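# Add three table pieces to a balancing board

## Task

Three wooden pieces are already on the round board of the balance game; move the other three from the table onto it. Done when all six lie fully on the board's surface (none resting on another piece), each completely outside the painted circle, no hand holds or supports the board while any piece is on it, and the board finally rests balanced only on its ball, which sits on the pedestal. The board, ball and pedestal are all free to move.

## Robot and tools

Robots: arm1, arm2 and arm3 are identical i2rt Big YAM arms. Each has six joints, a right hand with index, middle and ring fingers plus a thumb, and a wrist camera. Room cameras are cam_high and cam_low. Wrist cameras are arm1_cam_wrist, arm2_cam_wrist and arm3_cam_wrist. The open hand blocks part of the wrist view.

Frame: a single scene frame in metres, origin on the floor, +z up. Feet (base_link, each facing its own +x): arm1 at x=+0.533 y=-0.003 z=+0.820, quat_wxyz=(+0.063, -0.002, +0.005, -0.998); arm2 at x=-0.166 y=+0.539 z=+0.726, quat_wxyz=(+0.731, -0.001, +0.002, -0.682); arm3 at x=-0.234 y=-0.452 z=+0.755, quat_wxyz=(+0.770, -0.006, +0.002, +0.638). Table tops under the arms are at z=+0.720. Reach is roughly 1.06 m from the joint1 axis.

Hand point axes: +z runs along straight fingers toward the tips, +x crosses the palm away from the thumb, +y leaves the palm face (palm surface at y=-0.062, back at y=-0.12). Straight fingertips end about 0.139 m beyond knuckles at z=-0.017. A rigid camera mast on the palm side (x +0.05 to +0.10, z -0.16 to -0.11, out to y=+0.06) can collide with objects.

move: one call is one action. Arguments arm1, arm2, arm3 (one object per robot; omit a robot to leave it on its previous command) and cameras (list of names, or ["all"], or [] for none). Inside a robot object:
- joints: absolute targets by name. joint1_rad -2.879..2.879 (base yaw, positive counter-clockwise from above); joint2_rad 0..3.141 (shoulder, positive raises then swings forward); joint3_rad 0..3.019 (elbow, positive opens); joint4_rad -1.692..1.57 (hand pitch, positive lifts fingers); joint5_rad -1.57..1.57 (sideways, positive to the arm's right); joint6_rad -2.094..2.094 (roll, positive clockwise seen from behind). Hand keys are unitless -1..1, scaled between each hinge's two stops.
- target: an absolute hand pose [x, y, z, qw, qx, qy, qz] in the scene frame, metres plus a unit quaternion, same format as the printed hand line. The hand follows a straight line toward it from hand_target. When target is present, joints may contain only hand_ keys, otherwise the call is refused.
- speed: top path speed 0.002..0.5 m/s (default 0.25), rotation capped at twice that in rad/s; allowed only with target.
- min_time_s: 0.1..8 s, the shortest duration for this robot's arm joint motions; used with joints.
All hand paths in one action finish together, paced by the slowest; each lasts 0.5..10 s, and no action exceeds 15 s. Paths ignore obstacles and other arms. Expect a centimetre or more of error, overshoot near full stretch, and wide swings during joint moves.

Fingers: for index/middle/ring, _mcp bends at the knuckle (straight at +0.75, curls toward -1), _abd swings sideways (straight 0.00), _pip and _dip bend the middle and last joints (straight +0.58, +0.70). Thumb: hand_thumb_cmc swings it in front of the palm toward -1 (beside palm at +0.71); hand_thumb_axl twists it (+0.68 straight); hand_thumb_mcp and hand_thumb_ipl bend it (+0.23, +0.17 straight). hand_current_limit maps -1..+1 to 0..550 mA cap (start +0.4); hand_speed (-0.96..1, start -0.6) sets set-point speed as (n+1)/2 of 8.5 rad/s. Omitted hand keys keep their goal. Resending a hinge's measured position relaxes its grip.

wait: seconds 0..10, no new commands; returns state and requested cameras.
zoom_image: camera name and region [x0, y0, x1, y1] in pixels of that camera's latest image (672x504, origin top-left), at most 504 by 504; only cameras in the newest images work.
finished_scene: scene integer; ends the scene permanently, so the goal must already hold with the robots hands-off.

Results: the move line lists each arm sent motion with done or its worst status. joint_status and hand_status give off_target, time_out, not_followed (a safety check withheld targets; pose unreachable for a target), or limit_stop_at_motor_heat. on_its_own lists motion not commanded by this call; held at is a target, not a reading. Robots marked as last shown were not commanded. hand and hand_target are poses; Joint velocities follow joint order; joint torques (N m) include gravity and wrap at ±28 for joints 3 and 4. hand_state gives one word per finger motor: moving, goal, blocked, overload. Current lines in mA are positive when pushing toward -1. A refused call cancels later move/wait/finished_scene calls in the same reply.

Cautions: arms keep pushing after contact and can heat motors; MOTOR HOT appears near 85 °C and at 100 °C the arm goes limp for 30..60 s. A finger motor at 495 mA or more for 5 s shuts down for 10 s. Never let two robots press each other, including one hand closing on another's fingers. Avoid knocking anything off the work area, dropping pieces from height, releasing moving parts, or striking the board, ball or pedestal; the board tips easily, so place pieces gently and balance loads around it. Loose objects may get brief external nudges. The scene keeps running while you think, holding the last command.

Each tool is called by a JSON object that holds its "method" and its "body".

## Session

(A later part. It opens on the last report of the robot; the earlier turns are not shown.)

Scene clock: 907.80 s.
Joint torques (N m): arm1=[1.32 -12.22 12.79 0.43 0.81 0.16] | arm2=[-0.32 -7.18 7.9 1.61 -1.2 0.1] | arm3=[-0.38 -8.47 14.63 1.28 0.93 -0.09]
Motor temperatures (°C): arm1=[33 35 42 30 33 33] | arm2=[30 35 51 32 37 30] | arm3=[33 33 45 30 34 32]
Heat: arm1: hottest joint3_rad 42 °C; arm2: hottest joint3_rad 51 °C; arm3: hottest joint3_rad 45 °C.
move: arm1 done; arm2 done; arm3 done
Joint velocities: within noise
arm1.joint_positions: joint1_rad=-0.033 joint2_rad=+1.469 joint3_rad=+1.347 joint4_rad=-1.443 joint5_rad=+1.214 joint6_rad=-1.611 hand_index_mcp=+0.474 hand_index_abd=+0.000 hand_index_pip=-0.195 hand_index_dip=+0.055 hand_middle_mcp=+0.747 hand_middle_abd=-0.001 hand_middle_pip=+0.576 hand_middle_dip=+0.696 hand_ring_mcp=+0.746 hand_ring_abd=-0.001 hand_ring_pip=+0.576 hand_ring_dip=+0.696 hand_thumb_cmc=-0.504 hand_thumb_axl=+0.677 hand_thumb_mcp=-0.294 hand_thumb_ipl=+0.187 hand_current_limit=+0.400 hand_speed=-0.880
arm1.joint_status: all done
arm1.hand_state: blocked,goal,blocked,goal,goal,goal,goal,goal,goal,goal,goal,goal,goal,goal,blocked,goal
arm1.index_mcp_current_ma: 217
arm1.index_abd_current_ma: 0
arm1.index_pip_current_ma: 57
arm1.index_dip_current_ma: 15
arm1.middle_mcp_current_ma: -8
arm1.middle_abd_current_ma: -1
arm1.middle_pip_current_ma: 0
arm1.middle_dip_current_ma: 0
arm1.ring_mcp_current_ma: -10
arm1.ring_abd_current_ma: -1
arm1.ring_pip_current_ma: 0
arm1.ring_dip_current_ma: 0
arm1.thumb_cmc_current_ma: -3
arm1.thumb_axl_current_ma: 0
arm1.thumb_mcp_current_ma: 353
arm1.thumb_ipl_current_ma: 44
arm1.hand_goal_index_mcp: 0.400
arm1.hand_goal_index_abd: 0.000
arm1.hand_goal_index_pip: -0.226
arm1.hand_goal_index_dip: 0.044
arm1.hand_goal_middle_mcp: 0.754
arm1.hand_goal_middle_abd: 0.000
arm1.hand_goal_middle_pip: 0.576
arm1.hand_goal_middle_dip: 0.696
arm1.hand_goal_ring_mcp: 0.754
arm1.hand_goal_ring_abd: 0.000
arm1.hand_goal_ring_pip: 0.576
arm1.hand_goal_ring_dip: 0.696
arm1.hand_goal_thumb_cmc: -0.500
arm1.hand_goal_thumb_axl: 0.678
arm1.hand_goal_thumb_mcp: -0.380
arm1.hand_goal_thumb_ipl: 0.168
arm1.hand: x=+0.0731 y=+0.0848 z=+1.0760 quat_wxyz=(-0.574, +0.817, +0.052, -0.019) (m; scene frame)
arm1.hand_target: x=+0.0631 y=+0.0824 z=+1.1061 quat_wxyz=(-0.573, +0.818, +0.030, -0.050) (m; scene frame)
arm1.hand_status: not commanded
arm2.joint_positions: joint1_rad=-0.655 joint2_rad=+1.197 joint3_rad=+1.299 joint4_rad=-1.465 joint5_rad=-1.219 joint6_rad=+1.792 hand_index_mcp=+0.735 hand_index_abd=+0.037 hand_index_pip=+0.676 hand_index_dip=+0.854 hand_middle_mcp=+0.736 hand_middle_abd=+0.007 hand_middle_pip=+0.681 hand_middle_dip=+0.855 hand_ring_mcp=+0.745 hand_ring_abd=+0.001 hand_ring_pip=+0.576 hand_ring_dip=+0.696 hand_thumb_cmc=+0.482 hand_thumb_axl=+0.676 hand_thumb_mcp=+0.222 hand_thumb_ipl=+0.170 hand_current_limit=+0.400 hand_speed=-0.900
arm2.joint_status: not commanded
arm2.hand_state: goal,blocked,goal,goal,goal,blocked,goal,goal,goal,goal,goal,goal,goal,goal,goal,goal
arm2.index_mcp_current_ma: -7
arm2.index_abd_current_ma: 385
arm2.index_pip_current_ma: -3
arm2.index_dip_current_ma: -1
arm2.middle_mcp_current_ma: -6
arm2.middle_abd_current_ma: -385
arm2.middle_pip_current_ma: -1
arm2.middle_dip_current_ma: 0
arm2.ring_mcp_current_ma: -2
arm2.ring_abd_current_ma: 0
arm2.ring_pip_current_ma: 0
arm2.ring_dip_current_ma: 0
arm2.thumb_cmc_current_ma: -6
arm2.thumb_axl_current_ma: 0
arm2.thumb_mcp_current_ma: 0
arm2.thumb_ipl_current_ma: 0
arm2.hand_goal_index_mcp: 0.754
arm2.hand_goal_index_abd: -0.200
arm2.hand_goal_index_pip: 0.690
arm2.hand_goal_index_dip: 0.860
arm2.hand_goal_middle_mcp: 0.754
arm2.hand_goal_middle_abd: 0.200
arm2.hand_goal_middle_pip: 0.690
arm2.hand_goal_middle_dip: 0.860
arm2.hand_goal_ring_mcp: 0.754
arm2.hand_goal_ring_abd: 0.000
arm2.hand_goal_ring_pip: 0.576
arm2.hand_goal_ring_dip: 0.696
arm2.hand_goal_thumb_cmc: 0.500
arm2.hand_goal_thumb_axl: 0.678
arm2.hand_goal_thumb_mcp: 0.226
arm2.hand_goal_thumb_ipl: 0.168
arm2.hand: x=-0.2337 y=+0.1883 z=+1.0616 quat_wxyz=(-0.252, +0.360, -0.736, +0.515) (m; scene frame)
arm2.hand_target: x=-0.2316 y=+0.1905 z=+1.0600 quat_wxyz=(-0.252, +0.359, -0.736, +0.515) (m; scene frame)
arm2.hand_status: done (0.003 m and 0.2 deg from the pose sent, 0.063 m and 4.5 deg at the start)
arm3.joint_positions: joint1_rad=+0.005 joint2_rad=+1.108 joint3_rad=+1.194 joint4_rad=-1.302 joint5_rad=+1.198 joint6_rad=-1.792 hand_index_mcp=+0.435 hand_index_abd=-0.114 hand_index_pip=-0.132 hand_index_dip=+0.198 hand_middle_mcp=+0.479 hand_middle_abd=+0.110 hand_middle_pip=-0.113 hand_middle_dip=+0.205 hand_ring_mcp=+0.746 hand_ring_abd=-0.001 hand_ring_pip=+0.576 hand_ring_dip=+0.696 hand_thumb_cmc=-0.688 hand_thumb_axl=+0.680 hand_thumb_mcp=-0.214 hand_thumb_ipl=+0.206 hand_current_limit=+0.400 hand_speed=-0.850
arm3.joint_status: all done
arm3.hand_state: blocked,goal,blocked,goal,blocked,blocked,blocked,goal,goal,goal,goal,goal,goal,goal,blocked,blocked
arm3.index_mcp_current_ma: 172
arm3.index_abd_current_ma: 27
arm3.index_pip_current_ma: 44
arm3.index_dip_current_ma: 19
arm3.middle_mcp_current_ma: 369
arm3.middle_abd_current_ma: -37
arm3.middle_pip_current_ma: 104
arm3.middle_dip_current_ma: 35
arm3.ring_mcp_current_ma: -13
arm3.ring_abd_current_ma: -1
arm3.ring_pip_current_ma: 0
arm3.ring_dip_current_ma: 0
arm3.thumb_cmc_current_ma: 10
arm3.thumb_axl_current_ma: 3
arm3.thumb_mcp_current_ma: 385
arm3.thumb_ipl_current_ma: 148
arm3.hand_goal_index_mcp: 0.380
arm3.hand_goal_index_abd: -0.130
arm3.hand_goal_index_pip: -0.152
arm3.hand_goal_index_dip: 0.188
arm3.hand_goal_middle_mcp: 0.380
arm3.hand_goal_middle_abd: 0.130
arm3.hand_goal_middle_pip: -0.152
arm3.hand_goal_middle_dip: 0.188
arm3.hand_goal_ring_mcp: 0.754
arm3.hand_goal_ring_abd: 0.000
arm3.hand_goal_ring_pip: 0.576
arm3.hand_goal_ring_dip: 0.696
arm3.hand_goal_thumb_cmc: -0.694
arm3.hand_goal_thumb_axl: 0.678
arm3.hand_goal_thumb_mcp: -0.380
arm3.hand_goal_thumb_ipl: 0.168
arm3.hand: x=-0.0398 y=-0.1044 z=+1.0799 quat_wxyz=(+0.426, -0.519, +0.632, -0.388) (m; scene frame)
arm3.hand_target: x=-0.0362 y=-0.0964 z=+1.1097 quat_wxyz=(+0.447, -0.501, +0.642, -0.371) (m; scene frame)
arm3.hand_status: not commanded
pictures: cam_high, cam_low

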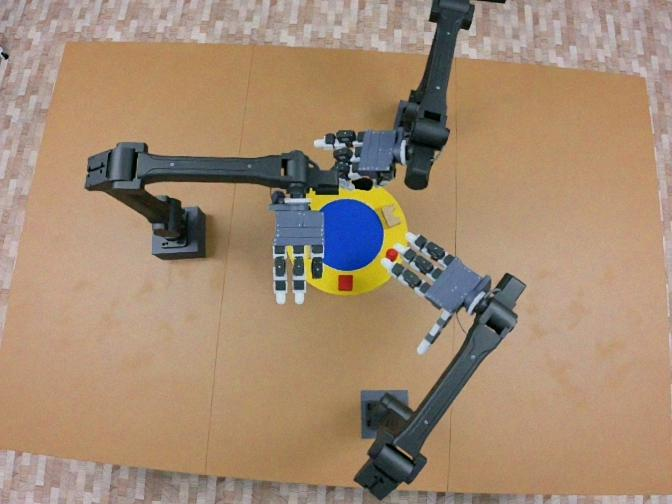

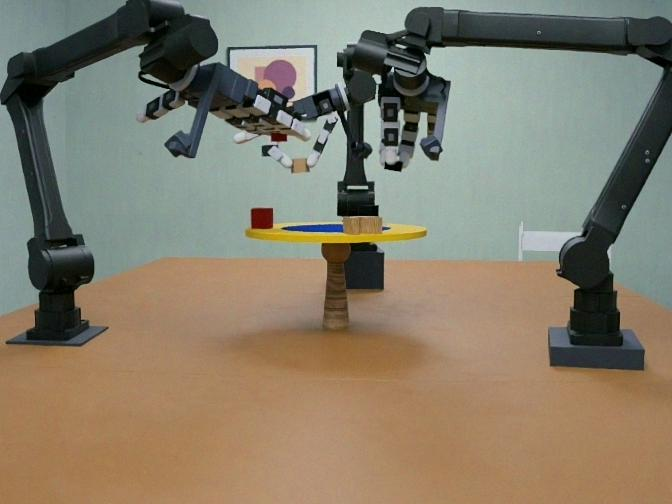

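{"method": "move", "body": {"arm1": {"target":[0.133,0.074,1.04,0.5714,-0.8163,-0.0714,0.05],"speed":0.12}, "arm3": {"target":[-0.012,-0.122,1.04,0.4056,-0.5794,0.5794,-0.4056],"speed":0.12}, "arm2": {"target":[-0.2315,0.1905,0.98,0.2514,-0.3592,0.7365,-0.5156],"speed":0.1}, "cameras": ["cam_high","cam_low"]}}

{"method": "zoom_image", "body": {"camera": "cam_high", "region": [250, 120, 470, 340]}}

{"method": "zoom_image", "body": {"camera": "cam_low", "region": [210, 120, 470, 280]}}

Scene clock: 915.53 s.
Joint torques (N m): arm1=[1.38 -9.76 8.02 1.31 0.74 -0.09] | arm2=[-0.38 -6.89 7.91 1.55 -1.17 0.12] | arm3=[-0.56 -7.18 10.5 1.55 0.79 -0.12]
Motor temperatures (°C): arm1=[33 35 42 30 33 33] | arm2=[30 35 50 32 37 30] | arm3=[33 33 45 30 34 32]
Heat: arm1: hottest joint3_rad 42 °C; arm2: hottest joint3_rad 50 °C; arm3: hottest joint3_rad 45 °C.
move: arm1 done; arm2 done; arm3 off_target
Joint velocities: within noise
arm1.joint_positions: joint1_rad=-0.005 joint2_rad=+1.302 joint3_rad=+1.070 joint4_rad=-1.262 joint5_rad=+1.211 joint6_rad=-1.674 hand_index_mcp=+0.474 hand_index_abd=+0.000 hand_index_pip=-0.195 hand_index_dip=+0.056 hand_middle_mcp=+0.747 hand_middle_abd=-0.001 hand_middle_pip=+0.576 hand_middle_dip=+0.696 hand_ring_mcp=+0.746 hand_ring_abd=-0.001 hand_ring_pip=+0.576 hand_ring_dip=+0.696 hand_thumb_cmc=-0.504 hand_thumb_axl=+0.677 hand_thumb_mcp=-0.294 hand_thumb_ipl=+0.187 hand_current_limit=+0.400 hand_speed=-0.880
arm1.joint_status: not commanded
arm1.hand_state: blocked,goal,blocked,goal,goal,goal,goal,goal,goal,goal,goal,goal,goal,goal,blocked,goal
arm1.index_mcp_current_ma: 217
arm1.index_abd_current_ma: 0
arm1.index_pip_current_ma: 57
arm1.index_dip_current_ma: 15
arm1.middle_mcp_current_ma: -8
arm1.middle_abd_current_ma: -1
arm1.middle_pip_current_ma: 0
arm1.middle_dip_current_ma: 0
arm1.ring_mcp_current_ma: -10
arm1.ring_abd_current_ma: -1
arm1.ring_pip_current_ma: 0
arm1.ring_dip_current_ma: 0
arm1.thumb_cmc_current_ma: -3
arm1.thumb_axl_current_ma: 0
arm1.thumb_mcp_current_ma: 353
arm1.thumb_ipl_current_ma: 44
arm1.hand_goal_index_mcp: 0.400
arm1.hand_goal_index_abd: 0.000
arm1.hand_goal_index_pip: -0.226
arm1.hand_goal_index_dip: 0.044
arm1.hand_goal_middle_mcp: 0.754
arm1.hand_goal_middle_abd: 0.000
arm1.hand_goal_middle_pip: 0.576
arm1.hand_goal_middle_dip: 0.696
arm1.hand_goal_ring_mcp: 0.754
arm1.hand_goal_ring_abd: 0.000
arm1.hand_goal_ring_pip: 0.576
arm1.hand_goal_ring_dip: 0.696
arm1.hand_goal_thumb_cmc: -0.500
arm1.hand_goal_thumb_axl: 0.678
arm1.hand_goal_thumb_mcp: -0.380
arm1.hand_goal_thumb_ipl: 0.168
arm1.hand: x=+0.1320 y=+0.0791 z=+1.0338 quat_wxyz=(-0.572, +0.816, +0.069, -0.038) (m; scene frame)
arm1.hand_target: x=+0.1330 y=+0.0741 z=+1.0399 quat_wxyz=(-0.571, +0.816, +0.071, -0.050) (m; scene frame)
arm1.hand_status: done (0.008 m and 1.4 deg from the pose sent, 0.071 m and 4.1 deg at the start)
arm2.joint_positions: joint1_rad=-0.655 joint2_rad=+1.194 joint3_rad=+1.089 joint4_rad=-1.251 joint5_rad=-1.219 joint6_rad=+1.795 hand_index_mcp=+0.735 hand_index_abd=+0.037 hand_index_pip=+0.676 hand_index_dip=+0.854 hand_middle_mcp=+0.736 hand_middle_abd=+0.007 hand_middle_pip=+0.681 hand_middle_dip=+0.855 hand_ring_mcp=+0.745 hand_ring_abd=+0.001 hand_ring_pip=+0.576 hand_ring_dip=+0.696 hand_thumb_cmc=+0.482 hand_thumb_axl=+0.676 hand_thumb_mcp=+0.222 hand_thumb_ipl=+0.170 hand_current_limit=+0.400 hand_speed=-0.900
arm2.joint_status: not commanded
arm2.hand_state: goal,blocked,goal,goal,goal,blocked,goal,goal,goal,goal,goal,goal,goal,goal,goal,goal
arm2.index_mcp_current_ma: -7
arm2.index_abd_current_ma: 385
arm2.index_pip_current_ma: -3
arm2.index_dip_current_ma: -1
arm2.middle_mcp_current_ma: -6
arm2.middle_abd_current_ma: -385
arm2.middle_pip_current_ma: -1
arm2.middle_dip_current_ma: 0
arm2.ring_mcp_current_ma: -2
arm2.ring_abd_current_ma: 0
arm2.ring_pip_current_ma: 0
arm2.ring_dip_current_ma: 0
arm2.thumb_cmc_current_ma: -6
arm2.thumb_axl_current_ma: 0
arm2.thumb_mcp_current_ma: 0
arm2.thumb_ipl_current_ma: 0
arm2.hand_goal_index_mcp: 0.754
arm2.hand_goal_index_abd: -0.200
arm2.hand_goal_index_pip: 0.690
arm2.hand_goal_index_dip: 0.860
arm2.hand_goal_middle_mcp: 0.754
arm2.hand_goal_middle_abd: 0.200
arm2.hand_goal_middle_pip: 0.690
arm2.hand_goal_middle_dip: 0.860
arm2.hand_goal_ring_mcp: 0.754
arm2.hand_goal_ring_abd: 0.000
arm2.hand_goal_ring_pip: 0.576
arm2.hand_goal_ring_dip: 0.696
arm2.hand_goal_thumb_cmc: 0.500
arm2.hand_goal_thumb_axl: 0.678
arm2.hand_goal_thumb_mcp: 0.226
arm2.hand_goal_thumb_ipl: 0.168
arm2.hand: x=-0.2339 y=+0.1886 z=+0.9826 quat_wxyz=(-0.250, +0.361, -0.735, +0.516) (m; scene frame)
arm2.hand_target: x=-0.2316 y=+0.1905 z=+0.9799 quat_wxyz=(-0.252, +0.359, -0.736, +0.515) (m; scene frame)
arm2.hand_status: done (0.004 m and 0.3 deg from the pose sent, 0.082 m and 0.2 deg at the start)
arm3.joint_positions: joint1_rad=-0.081 joint2_rad=+1.079 joint3_rad=+1.069 joint4_rad=-1.059 joint5_rad=+1.154 joint6_rad=-2.102 hand_index_mcp=+0.435 hand_index_abd=-0.114 hand_index_pip=-0.132 hand_index_dip=+0.198 hand_middle_mcp=+0.479 hand_middle_abd=+0.110 hand_middle_pip=-0.113 hand_middle_dip=+0.205 hand_ring_mcp=+0.746 hand_ring_abd=-0.001 hand_ring_pip=+0.576 hand_ring_dip=+0.696 hand_thumb_cmc=-0.688 hand_thumb_axl=+0.680 hand_thumb_mcp=-0.214 hand_thumb_ipl=+0.206 hand_current_limit=+0.400 hand_speed=-0.850
arm3.joint_status: not commanded
arm3.hand_state: blocked,goal,blocked,goal,blocked,blocked,blocked,goal,goal,goal,goal,goal,goal,goal,blocked,blocked
arm3.index_mcp_current_ma: 172
arm3.index_abd_current_ma: 27
arm3.index_pip_current_ma: 44
arm3.index_dip_current_ma: 19
arm3.middle_mcp_current_ma: 369
arm3.middle_abd_current_ma: -37
arm3.middle_pip_current_ma: 104
arm3.middle_dip_current_ma: 35
arm3.ring_mcp_current_ma: -13
arm3.ring_abd_current_ma: -1
arm3.ring_pip_current_ma: 0
arm3.ring_dip_current_ma: 0
arm3.thumb_cmc_current_ma: 10
arm3.thumb_axl_current_ma: 3
arm3.thumb_mcp_current_ma: 385
arm3.thumb_ipl_current_ma: 148
arm3.hand_goal_index_mcp: 0.380
arm3.hand_goal_index_abd: -0.130
arm3.hand_goal_index_pip: -0.152
arm3.hand_goal_index_dip: 0.188
arm3.hand_goal_middle_mcp: 0.380
arm3.hand_goal_middle_abd: 0.130
arm3.hand_goal_middle_pip: -0.152
arm3.hand_goal_middle_dip: 0.188
arm3.hand_goal_ring_mcp: 0.754
arm3.hand_goal_ring_abd: 0.000
arm3.hand_goal_ring_pip: 0.576
arm3.hand_goal_ring_dip: 0.696
arm3.hand_goal_thumb_cmc: -0.694
arm3.hand_goal_thumb_axl: 0.678
arm3.hand_goal_thumb_mcp: -0.380
arm3.hand_goal_thumb_ipl: 0.168
arm3.hand: x=-0.0165 y=-0.1242 z=+1.0385 quat_wxyz=(+0.389, -0.564, +0.598, -0.417) (m; scene frame)
arm3.hand_target: x=-0.0128 y=-0.1219 z=+1.0400 quat_wxyz=(+0.391, -0.560, +0.600, -0.417) (m; scene frame)
arm3.hand_status: off_target (0.005 m and 3.6 deg from the pose sent, 0.052 m and 9.7 deg at the start; a joint's target at an end of its range on 34 of 55 steps)
pictures: cam_high, cam_low

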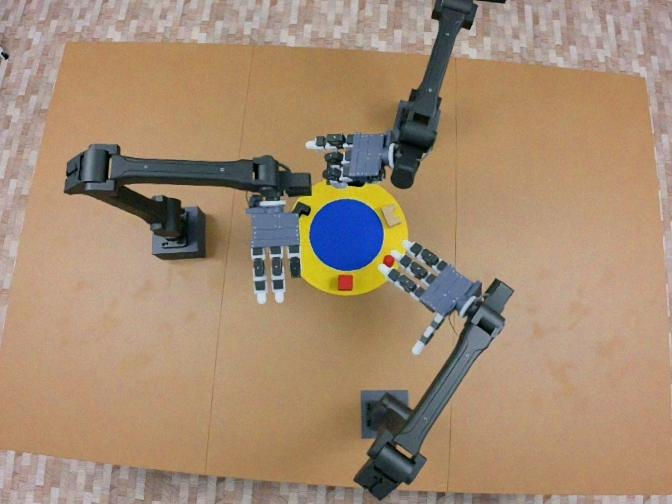

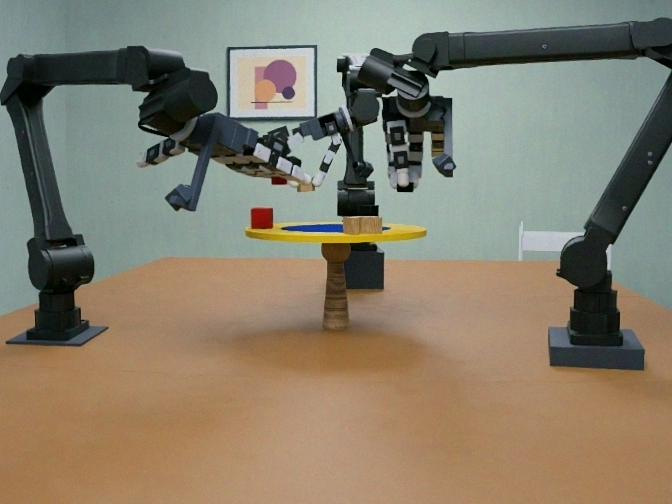

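Scaled by 2.291 from the camera's 672x504 image, which has a finer 960x720 frame.

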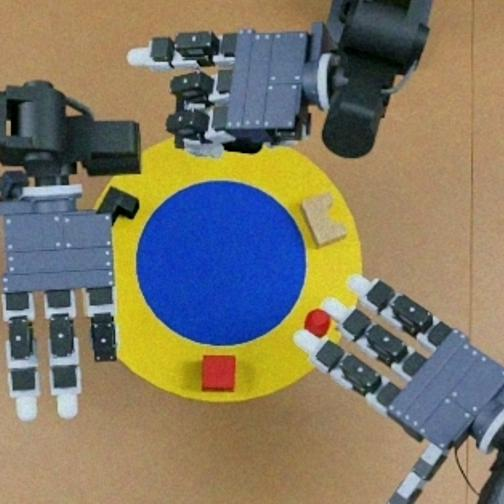

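Scaled by 1.938 from the camera's 672x504 image, which has a finer 960x720 frame.

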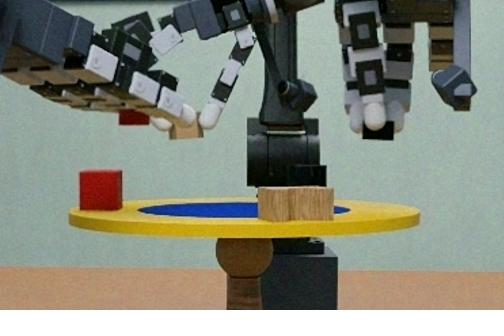

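{"method": "move", "body": {"arm1": {"target":[0.134,0.068,0.985,0.5714,-0.8163,-0.0714,0.05],"speed":0.07}, "arm3": {"target":[-0.01,-0.121,0.975,0.3838,-0.5483,0.6089,-0.4262],"speed":0.07}, "arm2": {"target":[-0.231,0.189,0.918,0.2514,-0.3592,0.7365,-0.5156],"speed":0.07}, "cameras": ["cam_high","cam_low"]}}

{"method": "zoom_image", "body": {"camera": "cam_high", "region": [270, 140, 440, 310]}}

{"method": "zoom_image", "body": {"camera": "cam_low", "region": [230, 130, 440, 260]}}

Scene clock: 935.90 s.
Joint torques (N m): arm1=[1.61 -7.41 7.91 1.1 0.79 0.16] | arm2=[0.38 -5.66 7.86 1.5 -1.14 0.14] | arm3=[-0.38 -7.94 10.25 1.43 0.98 0.06]
Motor temperatures (°C): arm1=[33 35 43 30 33 33] | arm2=[30 35 47 32 37 30] | arm3=[33 33 45 30 34 32]
Heat: arm1: hottest joint3_rad 43 °C; arm2: hottest joint3_rad 47 °C; arm3: hottest joint3_rad 45 °C.
move: arm1 done; arm2 done; arm3 done
Joint velocities: within noise
arm1.joint_positions: joint1_rad=+0.013 joint2_rad=+1.318 joint3_rad=+0.966 joint4_rad=-1.156 joint5_rad=+1.211 joint6_rad=-1.646 hand_index_mcp=+0.474 hand_index_abd=+0.000 hand_index_pip=-0.195 hand_index_dip=+0.056 hand_middle_mcp=+0.747 hand_middle_abd=-0.001 hand_middle_pip=+0.576 hand_middle_dip=+0.696 hand_ring_mcp=+0.746 hand_ring_abd=-0.001 hand_ring_pip=+0.576 hand_ring_dip=+0.696 hand_thumb_cmc=-0.504 hand_thumb_axl=+0.677 hand_thumb_mcp=-0.294 hand_thumb_ipl=+0.187 hand_current_limit=+0.400 hand_speed=-0.880
arm1.joint_status: not commanded
arm1.hand_state: blocked,goal,blocked,goal,goal,goal,goal,goal,goal,goal,goal,goal,goal,goal,blocked,goal
arm1.index_mcp_current_ma: 217
arm1.index_abd_current_ma: 0
arm1.index_pip_current_ma: 57
arm1.index_dip_current_ma: 15
arm1.middle_mcp_current_ma: -8
arm1.middle_abd_current_ma: -1
arm1.middle_pip_current_ma: 0
arm1.middle_dip_current_ma: 0
arm1.ring_mcp_current_ma: -10
arm1.ring_abd_current_ma: -1
arm1.ring_pip_current_ma: 0
arm1.ring_dip_current_ma: 0
arm1.thumb_cmc_current_ma: -3
arm1.thumb_axl_current_ma: 0
arm1.thumb_mcp_current_ma: 353
arm1.thumb_ipl_current_ma: 44
arm1.hand_goal_index_mcp: 0.400
arm1.hand_goal_index_abd: 0.000
arm1.hand_goal_index_pip: -0.226
arm1.hand_goal_index_dip: 0.044
arm1.hand_goal_middle_mcp: 0.754
arm1.hand_goal_middle_abd: 0.000
arm1.hand_goal_middle_pip: 0.576
arm1.hand_goal_middle_dip: 0.696
arm1.hand_goal_ring_mcp: 0.754
arm1.hand_goal_ring_abd: 0.000
arm1.hand_goal_ring_pip: 0.576
arm1.hand_goal_ring_dip: 0.696
arm1.hand_goal_thumb_cmc: -0.500
arm1.hand_goal_thumb_axl: 0.678
arm1.hand_goal_thumb_mcp: -0.380
arm1.hand_goal_thumb_ipl: 0.168
arm1.hand: x=+0.1376 y=+0.0732 z=+0.9908 quat_wxyz=(-0.572, +0.816, +0.069, -0.046) (m; scene frame)
arm1.hand_target: x=+0.1342 y=+0.0681 z=+0.9850 quat_wxyz=(-0.571, +0.816, +0.071, -0.050) (m; scene frame)
arm1.hand_status: done (0.009 m and 0.5 deg from the pose sent, 0.050 m and 1.4 deg at the start)
arm2.joint_positions: joint1_rad=-0.655 joint2_rad=+1.209 joint3_rad=+0.950 joint4_rad=-1.067 joint5_rad=-1.218 joint6_rad=+1.807 hand_index_mcp=+0.735 hand_index_abd=+0.037 hand_index_pip=+0.676 hand_index_dip=+0.854 hand_middle_mcp=+0.736 hand_middle_abd=+0.007 hand_middle_pip=+0.681 hand_middle_dip=+0.855 hand_ring_mcp=+0.745 hand_ring_abd=+0.001 hand_ring_pip=+0.576 hand_ring_dip=+0.696 hand_thumb_cmc=+0.482 hand_thumb_axl=+0.676 hand_thumb_mcp=+0.222 hand_thumb_ipl=+0.170 hand_current_limit=+0.400 hand_speed=-0.900
arm2.joint_status: not commanded
arm2.hand_state: goal,blocked,goal,goal,goal,blocked,goal,goal,goal,goal,goal,goal,goal,goal,goal,goal
arm2.index_mcp_current_ma: -7
arm2.index_abd_current_ma: 385
arm2.index_pip_current_ma: -3
arm2.index_dip_current_ma: -1
arm2.middle_mcp_current_ma: -6
arm2.middle_abd_current_ma: -385
arm2.middle_pip_current_ma: -1
arm2.middle_dip_current_ma: 0
arm2.ring_mcp_current_ma: -2
arm2.ring_abd_current_ma: 0
arm2.ring_pip_current_ma: 0
arm2.ring_dip_current_ma: 0
arm2.thumb_cmc_current_ma: -6
arm2.thumb_axl_current_ma: 0
arm2.thumb_mcp_current_ma: 0
arm2.thumb_ipl_current_ma: 0
arm2.hand_goal_index_mcp: 0.754
arm2.hand_goal_index_abd: -0.200
arm2.hand_goal_index_pip: 0.690
arm2.hand_goal_index_dip: 0.860
arm2.hand_goal_middle_mcp: 0.754
arm2.hand_goal_middle_abd: 0.200
arm2.hand_goal_middle_pip: 0.690
arm2.hand_goal_middle_dip: 0.860
arm2.hand_goal_ring_mcp: 0.754
arm2.hand_goal_ring_abd: 0.000
arm2.hand_goal_ring_pip: 0.576
arm2.hand_goal_ring_dip: 0.696
arm2.hand_goal_thumb_cmc: 0.500
arm2.hand_goal_thumb_axl: 0.678
arm2.hand_goal_thumb_mcp: 0.226
arm2.hand_goal_thumb_ipl: 0.168
arm2.hand: x=-0.2343 y=+0.1886 z=+0.9263 quat_wxyz=(-0.243, +0.364, -0.733, +0.521) (m; scene frame)
arm2.hand_target: x=-0.2311 y=+0.1892 z=+0.9182 quat_wxyz=(-0.251, +0.359, -0.736, +0.515) (m; scene frame)
arm2.hand_status: done (0.009 m and 1.3 deg from the pose sent, 0.065 m and 0.3 deg at the start)
arm3.joint_positions: joint1_rad=-0.081 joint2_rad=+1.133 joint3_rad=+0.940 joint4_rad=-0.958 joint5_rad=+1.173 joint6_rad=-2.034 hand_index_mcp=+0.435 hand_index_abd=-0.114 hand_index_pip=-0.132 hand_index_dip=+0.198 hand_middle_mcp=+0.479 hand_middle_abd=+0.110 hand_middle_pip=-0.113 hand_middle_dip=+0.205 hand_ring_mcp=+0.746 hand_ring_abd=-0.001 hand_ring_pip=+0.576 hand_ring_dip=+0.696 hand_thumb_cmc=-0.688 hand_thumb_axl=+0.680 hand_thumb_mcp=-0.214 hand_thumb_ipl=+0.206 hand_current_limit=+0.400 hand_speed=-0.850
arm3.joint_status: not commanded
arm3.hand_state: blocked,goal,blocked,goal,blocked,blocked,blocked,goal,goal,goal,goal,goal,goal,goal,blocked,blocked
arm3.index_mcp_current_ma: 172
arm3.index_abd_current_ma: 27
arm3.index_pip_current_ma: 44
arm3.index_dip_current_ma: 19
arm3.middle_mcp_current_ma: 369
arm3.middle_abd_current_ma: -37
arm3.middle_pip_current_ma: 104
arm3.middle_dip_current_ma: 35
arm3.ring_mcp_current_ma: -13
arm3.ring_abd_current_ma: -1
arm3.ring_pip_current_ma: 0
arm3.ring_dip_current_ma: 0
arm3.thumb_cmc_current_ma: 10
arm3.thumb_axl_current_ma: 3
arm3.thumb_mcp_current_ma: 385
arm3.thumb_ipl_current_ma: 148
arm3.hand_goal_index_mcp: 0.380
arm3.hand_goal_index_abd: -0.130
arm3.hand_goal_index_pip: -0.152
arm3.hand_goal_index_dip: 0.188
arm3.hand_goal_middle_mcp: 0.380
arm3.hand_goal_middle_abd: 0.130
arm3.hand_goal_middle_pip: -0.152
arm3.hand_goal_middle_dip: 0.188
arm3.hand_goal_ring_mcp: 0.754
arm3.hand_goal_ring_abd: 0.000
arm3.hand_goal_ring_pip: 0.576
arm3.hand_goal_ring_dip: 0.696
arm3.hand_goal_thumb_cmc: -0.694
arm3.hand_goal_thumb_axl: 0.678
arm3.hand_goal_thumb_mcp: -0.380
arm3.hand_goal_thumb_ipl: 0.168
arm3.hand: x=-0.0139 y=-0.1250 z=+0.9722 quat_wxyz=(+0.377, -0.558, +0.603, -0.429) (m; scene frame)
arm3.hand_target: x=-0.0101 y=-0.1211 z=+0.9750 quat_wxyz=(+0.384, -0.548, +0.609, -0.426) (m; scene frame)
arm3.hand_status: done (0.006 m and 1.5 deg from the pose sent, 0.064 m and 2.5 deg at the start)
pictures: cam_high, cam_low

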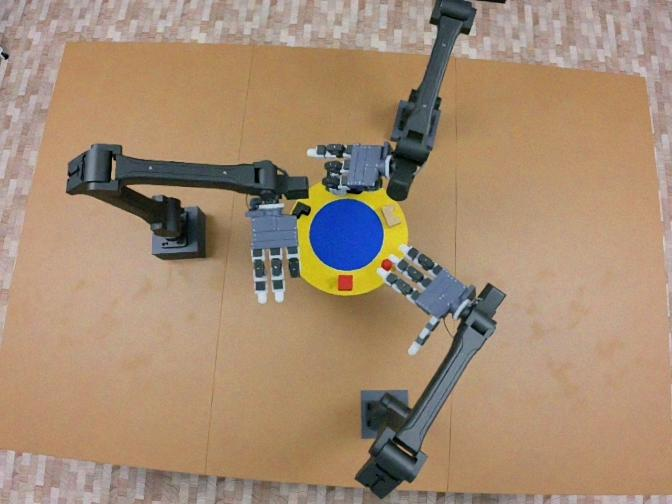

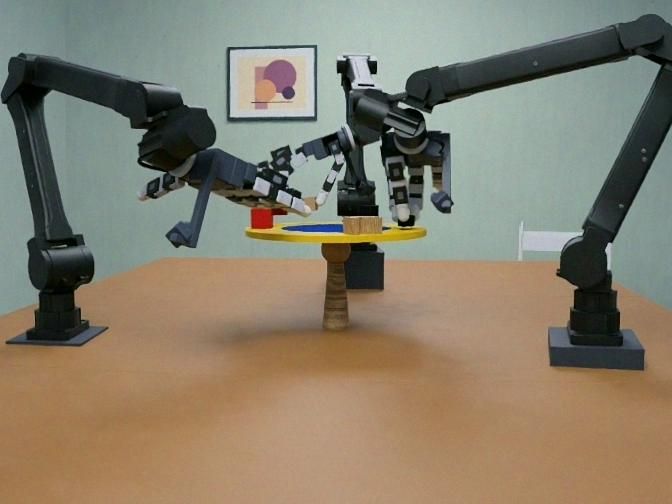

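Scaled by 2.965 from the camera's 672x504 image, which has a finer 960x720 frame.

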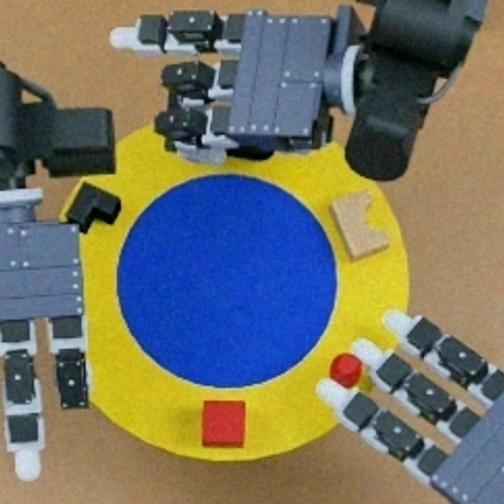

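Scaled by 2.400 from the camera's 672x504 image, which has a finer 960x720 frame.

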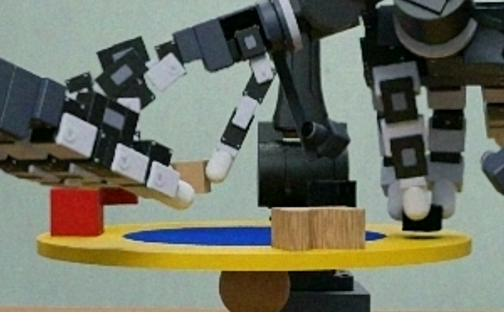

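{"method": "move", "body": {"arm1": {"target":[0.128,0.067,0.961,0.5714,-0.8163,-0.0714,0.05],"speed":0.05}, "arm3": {"target":[-0.009,-0.117,0.964,0.3838,-0.5483,0.6089,-0.4262],"speed":0.05}, "arm2": {"target":[-0.23,0.184,0.901,0.2514,-0.3592,0.7365,-0.5156],"speed":0.05}, "cameras": ["cam_high","cam_low"]}}

{"method": "zoom_image", "body": {"camera": "cam_high", "region": [270, 140, 440, 310]}}

{"method": "zoom_image", "body": {"camera": "cam_low", "region": [230, 150, 440, 260]}}

Scene clock: 963.23 s.
Joint torques (N m): arm1=[1.49 -7.59 7.66 1.22 0.82 0.16] | arm2=[0.38 -5.3 7.68 1.77 -1.15 0.13] | arm3=[-0.38 -7.71 10.09 1.4 0.96 0.06]
Motor temperatures (°C): arm1=[33 34 42 30 33 33] | arm2=[30 34 45 32 37 30] | arm3=[33 33 45 30 35 32]
Heat: arm1: hottest joint3_rad 42 °C; arm2: hottest joint3_rad 45 °C; arm3: hottest joint3_rad 45 °C.
move: arm1 done; arm2 done; arm3 done
Joint velocities: within noise
arm1.joint_positions: joint1_rad=+0.014 joint2_rad=+1.361 joint3_rad=+0.940 joint4_rad=-1.088 joint5_rad=+1.211 joint6_rad=-1.641 hand_index_mcp=+0.474 hand_index_abd=+0.000 hand_index_pip=-0.195 hand_index_dip=+0.056 hand_middle_mcp=+0.747 hand_middle_abd=-0.001 hand_middle_pip=+0.576 hand_middle_dip=+0.696 hand_ring_mcp=+0.746 hand_ring_abd=-0.001 hand_ring_pip=+0.576 hand_ring_dip=+0.696 hand_thumb_cmc=-0.504 hand_thumb_axl=+0.677 hand_thumb_mcp=-0.294 hand_thumb_ipl=+0.187 hand_current_limit=+0.400 hand_speed=-0.880
arm1.joint_status: not commanded
arm1.hand_state: blocked,goal,blocked,goal,goal,goal,goal,goal,goal,goal,goal,goal,goal,goal,blocked,goal
arm1.index_mcp_current_ma: 217
arm1.index_abd_current_ma: 0
arm1.index_pip_current_ma: 57
arm1.index_dip_current_ma: 15
arm1.middle_mcp_current_ma: -8
arm1.middle_abd_current_ma: -1
arm1.middle_pip_current_ma: 0
arm1.middle_dip_current_ma: 0
arm1.ring_mcp_current_ma: -10
arm1.ring_abd_current_ma: -1
arm1.ring_pip_current_ma: 0
arm1.ring_dip_current_ma: 0
arm1.thumb_cmc_current_ma: -3
arm1.thumb_axl_current_ma: 0
arm1.thumb_mcp_current_ma: 353
arm1.thumb_ipl_current_ma: 44
arm1.hand_goal_index_mcp: 0.400
arm1.hand_goal_index_abd: 0.000
arm1.hand_goal_index_pip: -0.226
arm1.hand_goal_index_dip: 0.044
arm1.hand_goal_middle_mcp: 0.754
arm1.hand_goal_middle_abd: 0.000
arm1.hand_goal_middle_pip: 0.576
arm1.hand_goal_middle_dip: 0.696
arm1.hand_goal_ring_mcp: 0.754
arm1.hand_goal_ring_abd: 0.000
arm1.hand_goal_ring_pip: 0.576
arm1.hand_goal_ring_dip: 0.696
arm1.hand_goal_thumb_cmc: -0.500
arm1.hand_goal_thumb_axl: 0.678
arm1.hand_goal_thumb_mcp: -0.380
arm1.hand_goal_thumb_ipl: 0.168
arm1.hand: x=+0.1308 y=+0.0720 z=+0.9673 quat_wxyz=(-0.572, +0.816, +0.068, -0.047) (m; scene frame)
arm1.hand_target: x=+0.1283 y=+0.0670 z=+0.9610 quat_wxyz=(-0.571, +0.816, +0.071, -0.050) (m; scene frame)
arm1.hand_status: done (0.009 m and 0.5 deg from the pose sent, 0.032 m and 0.5 deg at the start)
arm2.joint_positions: joint1_rad=-0.648 joint2_rad=+1.227 joint3_rad=+0.919 joint4_rad=-0.989 joint5_rad=-1.215 joint6_rad=+1.836 hand_index_mcp=+0.735 hand_index_abd=+0.037 hand_index_pip=+0.676 hand_index_dip=+0.854 hand_middle_mcp=+0.736 hand_middle_abd=+0.007 hand_middle_pip=+0.681 hand_middle_dip=+0.855 hand_ring_mcp=+0.745 hand_ring_abd=+0.001 hand_ring_pip=+0.576 hand_ring_dip=+0.696 hand_thumb_cmc=+0.482 hand_thumb_axl=+0.676 hand_thumb_mcp=+0.222 hand_thumb_ipl=+0.170 hand_current_limit=+0.400 hand_speed=-0.900
arm2.joint_status: not commanded
arm2.hand_state: goal,blocked,goal,goal,goal,blocked,goal,goal,goal,goal,goal,goal,goal,goal,goal,goal
arm2.index_mcp_current_ma: -7
arm2.index_abd_current_ma: 385
arm2.index_pip_current_ma: -3
arm2.index_dip_current_ma: -1
arm2.middle_mcp_current_ma: -6
arm2.middle_abd_current_ma: -385
arm2.middle_pip_current_ma: -1
arm2.middle_dip_current_ma: 0
arm2.ring_mcp_current_ma: -2
arm2.ring_abd_current_ma: 0
arm2.ring_pip_current_ma: 0
arm2.ring_dip_current_ma: 0
arm2.thumb_cmc_current_ma: -6
arm2.thumb_axl_current_ma: 0
arm2.thumb_mcp_current_ma: 0
arm2.thumb_ipl_current_ma: 0
arm2.hand_goal_index_mcp: 0.754
arm2.hand_goal_index_abd: -0.200
arm2.hand_goal_index_pip: 0.690
arm2.hand_goal_index_dip: 0.860
arm2.hand_goal_middle_mcp: 0.754
arm2.hand_goal_middle_abd: 0.200
arm2.hand_goal_middle_pip: 0.690
arm2.hand_goal_middle_dip: 0.860
arm2.hand_goal_ring_mcp: 0.754
arm2.hand_goal_ring_abd: 0.000
arm2.hand_goal_ring_pip: 0.576
arm2.hand_goal_ring_dip: 0.696
arm2.hand_goal_thumb_cmc: 0.500
arm2.hand_goal_thumb_axl: 0.678
arm2.hand_goal_thumb_mcp: 0.226
arm2.hand_goal_thumb_ipl: 0.168
arm2.hand: x=-0.2348 y=+0.1835 z=+0.9099 quat_wxyz=(-0.241, +0.363, -0.734, +0.521) (m; scene frame)
arm2.hand_target: x=-0.2300 y=+0.1843 z=+0.9012 quat_wxyz=(-0.251, +0.359, -0.736, +0.515) (m; scene frame)
arm2.hand_status: done (0.010 m and 1.5 deg from the pose sent, 0.026 m and 1.3 deg at the start)
arm3.joint_positions: joint1_rad=-0.081 joint2_rad=+1.150 joint3_rad=+0.926 joint4_rad=-0.925 joint5_rad=+1.174 joint6_rad=-2.032 hand_index_mcp=+0.435 hand_index_abd=-0.114 hand_index_pip=-0.132 hand_index_dip=+0.198 hand_middle_mcp=+0.478 hand_middle_abd=+0.110 hand_middle_pip=-0.113 hand_middle_dip=+0.205 hand_ring_mcp=+0.746 hand_ring_abd=-0.001 hand_ring_pip=+0.576 hand_ring_dip=+0.696 hand_thumb_cmc=-0.688 hand_thumb_axl=+0.680 hand_thumb_mcp=-0.214 hand_thumb_ipl=+0.206 hand_current_limit=+0.400 hand_speed=-0.850
arm3.joint_status: not commanded
arm3.hand_state: blocked,goal,blocked,goal,blocked,blocked,blocked,goal,goal,goal,goal,goal,goal,goal,blocked,blocked
arm3.index_mcp_current_ma: 172
arm3.index_abd_current_ma: 27
arm3.index_pip_current_ma: 44
arm3.index_dip_current_ma: 19
arm3.middle_mcp_current_ma: 368
arm3.middle_abd_current_ma: -37
arm3.middle_pip_current_ma: 104
arm3.middle_dip_current_ma: 36
arm3.ring_mcp_current_ma: -14
arm3.ring_abd_current_ma: -1
arm3.ring_pip_current_ma: 0
arm3.ring_dip_current_ma: 0
arm3.thumb_cmc_current_ma: 10
arm3.thumb_axl_current_ma: 4
arm3.thumb_mcp_current_ma: 385
arm3.thumb_ipl_current_ma: 148
arm3.hand_goal_index_mcp: 0.380
arm3.hand_goal_index_abd: -0.130
arm3.hand_goal_index_pip: -0.152
arm3.hand_goal_index_dip: 0.188
arm3.hand_goal_middle_mcp: 0.380
arm3.hand_goal_middle_abd: 0.130
arm3.hand_goal_middle_pip: -0.152
arm3.hand_goal_middle_dip: 0.188
arm3.hand_goal_ring_mcp: 0.754
arm3.hand_goal_ring_abd: 0.000
arm3.hand_goal_ring_pip: 0.576
arm3.hand_goal_ring_dip: 0.696
arm3.hand_goal_thumb_cmc: -0.694
arm3.hand_goal_thumb_axl: 0.678
arm3.hand_goal_thumb_mcp: -0.380
arm3.hand_goal_thumb_ipl: 0.168
arm3.hand: x=-0.0125 y=-0.1209 z=+0.9626 quat_wxyz=(+0.378, -0.556, +0.603, -0.428) (m; scene frame)
arm3.hand_target: x=-0.0090 y=-0.1171 z=+0.9640 quat_wxyz=(+0.384, -0.548, +0.609, -0.426) (m; scene frame)
arm3.hand_status: done (0.005 m and 1.3 deg from the pose sent, 0.013 m and 1.5 deg at the start)
pictures: cam_high, cam_low

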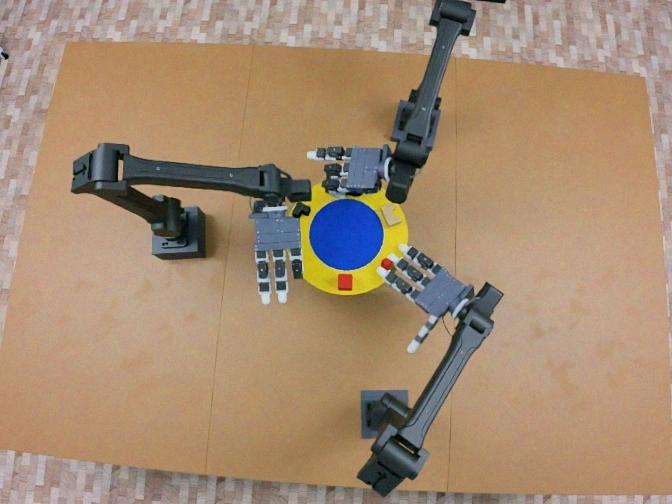

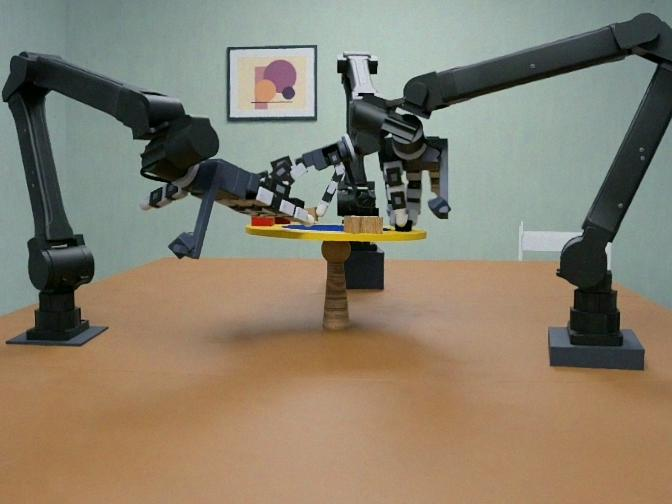

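Scaled by 2.965 from the camera's 672x504 image, which has a finer 960x720 frame.

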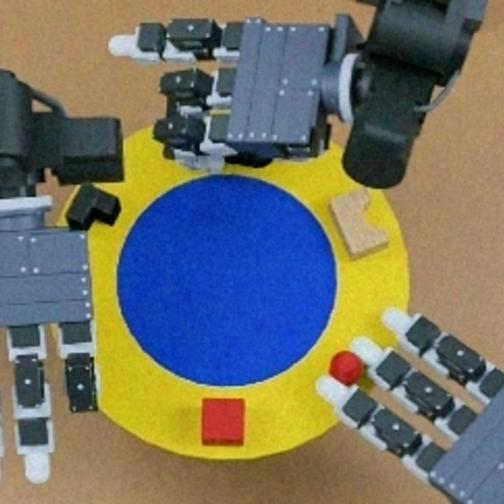

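Scaled by 2.400 from the camera's 672x504 image, which has a finer 960x720 frame.

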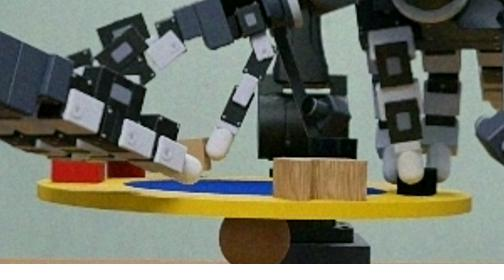

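{"method": "zoom_image", "body": {"camera": "cam_low", "region": [380, 205, 430, 245]}}

{"method": "zoom_image", "body": {"camera": "cam_low", "region": [240, 200, 340, 250]}}

Scaled by 10.080 from the camera's 672x504 image, which has a finer 960x720 frame.

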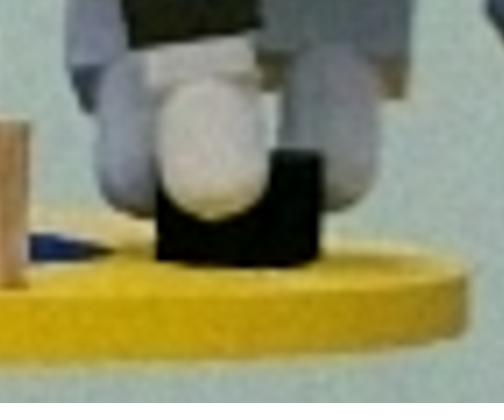

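Scaled by 5.040 from the camera's 672x504 image, which has a finer 960x720 frame.

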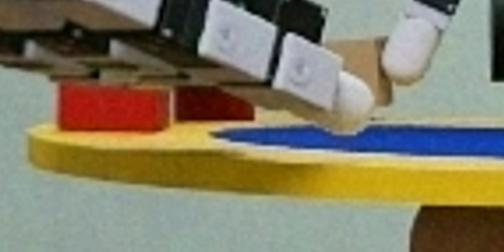

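{"method": "zoom_image", "body": {"camera": "cam_low", "region": [290, 200, 340, 240]}}

{"method": "zoom_image", "body": {"camera": "cam_low", "region": [240, 205, 300, 245]}}

Scaled by 10.080 from the camera's 672x504 image, which has a finer 960x720 frame.

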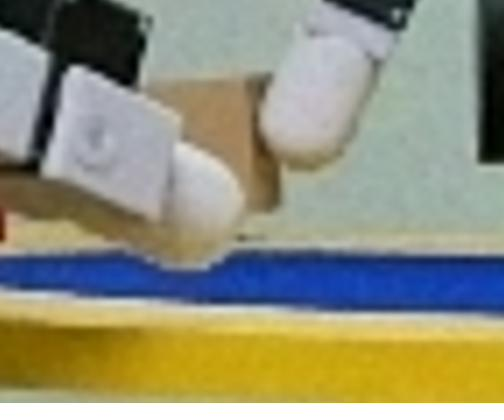

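Scaled by 8.400 from the camera's 672x504 image, which has a finer 960x720 frame.

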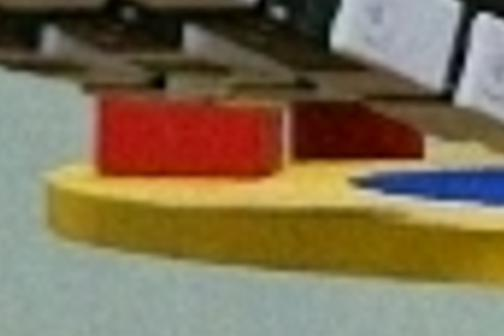

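{"method": "move", "body": {"arm1": {"target":[0.1275,0.067,0.9535,0.5714,-0.8163,-0.0714,0.05],"speed":0.04}, "arm2": {"target":[-0.23,0.184,0.892,0.2514,-0.3592,0.7365,-0.5156],"speed":0.04}, "cameras": ["cam_high","cam_low"]}}

{"method": "zoom_image", "body": {"camera": "cam_low", "region": [290, 200, 340, 240]}}

{"method": "zoom_image", "body": {"camera": "cam_low", "region": [240, 205, 300, 245]}}

{"method": "zoom_image", "body": {"camera": "cam_low", "region": [240, 200, 440, 260]}}

Scene clock: 995.63 s.
Joint torques (N m): arm1=[2.08 -7.36 7.36 1.17 0.8 0.15] | arm2=[0.62 -5.25 7.38 1.69 -1.14 0.13] | arm3=[-0.32 -7.77 10.09 1.39 0.91 0.07]
Motor temperatures (°C): arm1=[33 33 42 30 33 33] | arm2=[30 34 44 32 37 30] | arm3=[33 33 42 30 35 32]
Heat: arm1: hottest joint3_rad 42 °C; arm2: hottest joint3_rad 44 °C; arm3: hottest joint3_rad 42 °C.
move: arm1 done; arm2 off_target
Joint velocities: within noise
arm1.joint_positions: joint1_rad=+0.014 joint2_rad=+1.368 joint3_rad=+0.930 joint4_rad=-1.067 joint5_rad=+1.211 joint6_rad=-1.641 hand_index_mcp=+0.474 hand_index_abd=+0.000 hand_index_pip=-0.195 hand_index_dip=+0.056 hand_middle_mcp=+0.747 hand_middle_abd=-0.001 hand_middle_pip=+0.576 hand_middle_dip=+0.696 hand_ring_mcp=+0.746 hand_ring_abd=-0.001 hand_ring_pip=+0.576 hand_ring_dip=+0.696 hand_thumb_cmc=-0.504 hand_thumb_axl=+0.677 hand_thumb_mcp=-0.294 hand_thumb_ipl=+0.187 hand_current_limit=+0.400 hand_speed=-0.880
arm1.joint_status: not commanded
arm1.hand_state: blocked,goal,blocked,goal,goal,goal,goal,goal,goal,goal,goal,goal,goal,goal,blocked,goal
arm1.index_mcp_current_ma: 217
arm1.index_abd_current_ma: 0
arm1.index_pip_current_ma: 57
arm1.index_dip_current_ma: 15
arm1.middle_mcp_current_ma: -8
arm1.middle_abd_current_ma: -1
arm1.middle_pip_current_ma: 0
arm1.middle_dip_current_ma: 0
arm1.ring_mcp_current_ma: -10
arm1.ring_abd_current_ma: -1
arm1.ring_pip_current_ma: 0
arm1.ring_dip_current_ma: 0
arm1.thumb_cmc_current_ma: -3
arm1.thumb_axl_current_ma: 0
arm1.thumb_mcp_current_ma: 353
arm1.thumb_ipl_current_ma: 44
arm1.hand_goal_index_mcp: 0.400
arm1.hand_goal_index_abd: 0.000
arm1.hand_goal_index_pip: -0.226
arm1.hand_goal_index_dip: 0.044
arm1.hand_goal_middle_mcp: 0.754
arm1.hand_goal_middle_abd: 0.000
arm1.hand_goal_middle_pip: 0.576
arm1.hand_goal_middle_dip: 0.696
arm1.hand_goal_ring_mcp: 0.754
arm1.hand_goal_ring_abd: 0.000
arm1.hand_goal_ring_pip: 0.576
arm1.hand_goal_ring_dip: 0.696
arm1.hand_goal_thumb_cmc: -0.500
arm1.hand_goal_thumb_axl: 0.678
arm1.hand_goal_thumb_mcp: -0.380
arm1.hand_goal_thumb_ipl: 0.168
arm1.hand: x=+0.1297 y=+0.0719 z=+0.9617 quat_wxyz=(-0.571, +0.816, +0.067, -0.049) (m; scene frame)
arm1.hand_target: x=+0.1278 y=+0.0670 z=+0.9536 quat_wxyz=(-0.571, +0.816, +0.071, -0.050) (m; scene frame)
arm1.hand_status: done (0.010 m and 0.5 deg from the pose sent, 0.015 m and 0.5 deg at the start)
arm2.joint_positions: joint1_rad=-0.648 joint2_rad=+1.233 joint3_rad=+0.903 joint4_rad=-0.963 joint5_rad=-1.215 joint6_rad=+1.837 hand_index_mcp=+0.735 hand_index_abd=+0.037 hand_index_pip=+0.678 hand_index_dip=+0.855 hand_middle_mcp=+0.736 hand_middle_abd=+0.007 hand_middle_pip=+0.683 hand_middle_dip=+0.856 hand_ring_mcp=+0.747 hand_ring_abd=+0.001 hand_ring_pip=+0.576 hand_ring_dip=+0.696 hand_thumb_cmc=+0.482 hand_thumb_axl=+0.676 hand_thumb_mcp=+0.222 hand_thumb_ipl=+0.170 hand_current_limit=+0.400 hand_speed=-0.900
arm2.joint_status: not commanded
arm2.hand_state: goal,blocked,goal,goal,goal,blocked,goal,goal,goal,goal,goal,goal,goal,goal,goal,goal
arm2.index_mcp_current_ma: -7
arm2.index_abd_current_ma: 385
arm2.index_pip_current_ma: -2
arm2.index_dip_current_ma: -1
arm2.middle_mcp_current_ma: -6
arm2.middle_abd_current_ma: -385
arm2.middle_pip_current_ma: -1
arm2.middle_dip_current_ma: 0
arm2.ring_mcp_current_ma: -1
arm2.ring_abd_current_ma: 0
arm2.ring_pip_current_ma: 0
arm2.ring_dip_current_ma: 0
arm2.thumb_cmc_current_ma: -6
arm2.thumb_axl_current_ma: 0
arm2.thumb_mcp_current_ma: 0
arm2.thumb_ipl_current_ma: 0
arm2.hand_goal_index_mcp: 0.754
arm2.hand_goal_index_abd: -0.200
arm2.hand_goal_index_pip: 0.690
arm2.hand_goal_index_dip: 0.860
arm2.hand_goal_middle_mcp: 0.754
arm2.hand_goal_middle_abd: 0.200
arm2.hand_goal_middle_pip: 0.690
arm2.hand_goal_middle_dip: 0.860
arm2.hand_goal_ring_mcp: 0.754
arm2.hand_goal_ring_abd: 0.000
arm2.hand_goal_ring_pip: 0.576
arm2.hand_goal_ring_dip: 0.696
arm2.hand_goal_thumb_cmc: 0.500
arm2.hand_goal_thumb_axl: 0.678
arm2.hand_goal_thumb_mcp: 0.226
arm2.hand_goal_thumb_ipl: 0.168
arm2.hand: x=-0.2351 y=+0.1831 z=+0.9023 quat_wxyz=(-0.240, +0.364, -0.733, +0.522) (m; scene frame)
arm2.hand_target: x=-0.2300 y=+0.1843 z=+0.8922 quat_wxyz=(-0.251, +0.359, -0.736, +0.515) (m; scene frame)
arm2.hand_status: off_target (0.012 m and 1.7 deg from the pose sent, 0.019 m and 1.5 deg at the start)
arm3: as last shown
arm3.joint_positions: joint1_rad=-0.081 joint2_rad=+1.150 joint3_rad=+0.926 joint4_rad=-0.925 joint5_rad=+1.176 joint6_rad=-2.032 hand_index_mcp=+0.435 hand_index_abd=-0.114 hand_index_pip=-0.132 hand_index_dip=+0.198 hand_middle_mcp=+0.478 hand_middle_abd=+0.110 hand_middle_pip=-0.112 hand_middle_dip=+0.206 hand_ring_mcp=+0.746 hand_ring_abd=-0.001 hand_ring_pip=+0.576 hand_ring_dip=+0.696 hand_thumb_cmc=-0.688 hand_thumb_axl=+0.680 hand_thumb_mcp=-0.214 hand_thumb_ipl=+0.206 hand_current_limit=+0.400 hand_speed=-0.850
arm3.middle_pip_current_ma: 105
arm3.middle_dip_current_ma: 37
arm3.hand: x=-0.0123 y=-0.1209 z=+0.9628 quat_wxyz=(+0.378, -0.556, +0.603, -0.429) (m; scene frame)
arm3.hand_target: x=-0.0091 y=-0.1171 z=+0.9640 quat_wxyz=(+0.384, -0.548, +0.609, -0.426) (m; scene frame)
pictures: cam_high, cam_low

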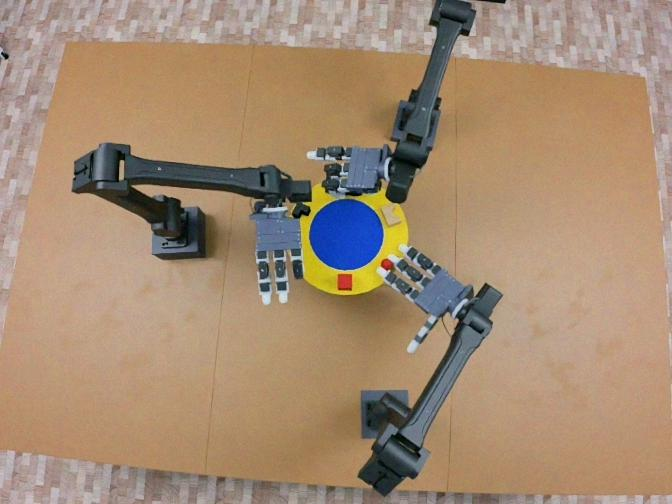

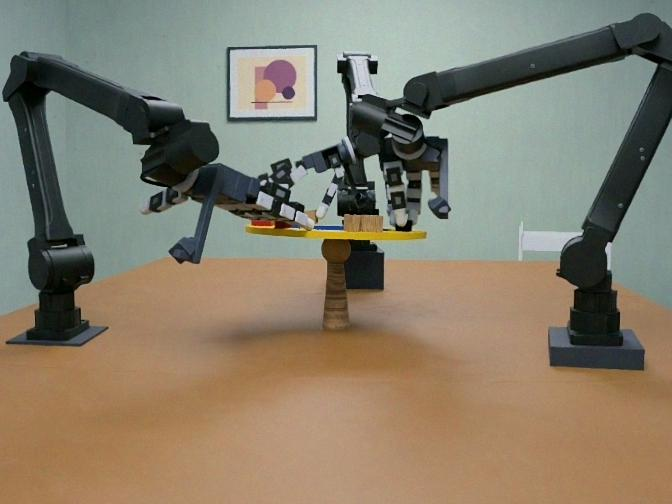

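Scaled by 10.080 from the camera's 672x504 image, which has a finer 960x720 frame.

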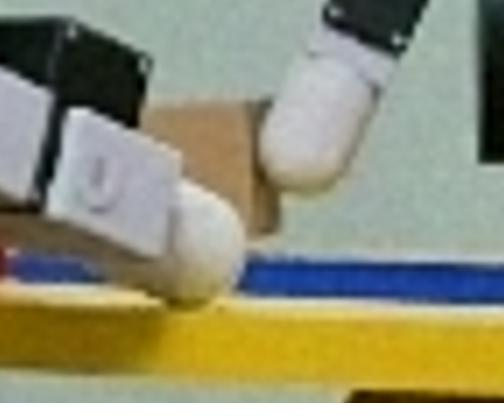

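Scaled by 8.400 from the camera's 672x504 image, which has a finer 960x720 frame.

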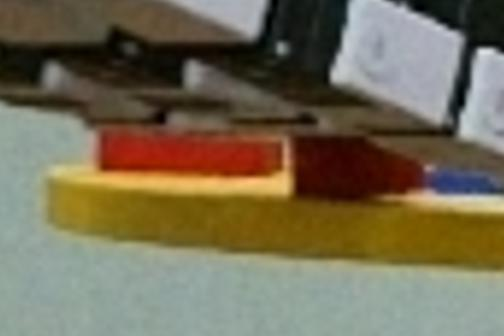

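Scaled by 2.520 from the camera's 672x504 image, which has a finer 960x720 frame.

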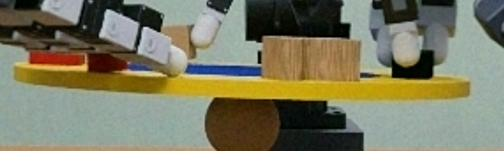

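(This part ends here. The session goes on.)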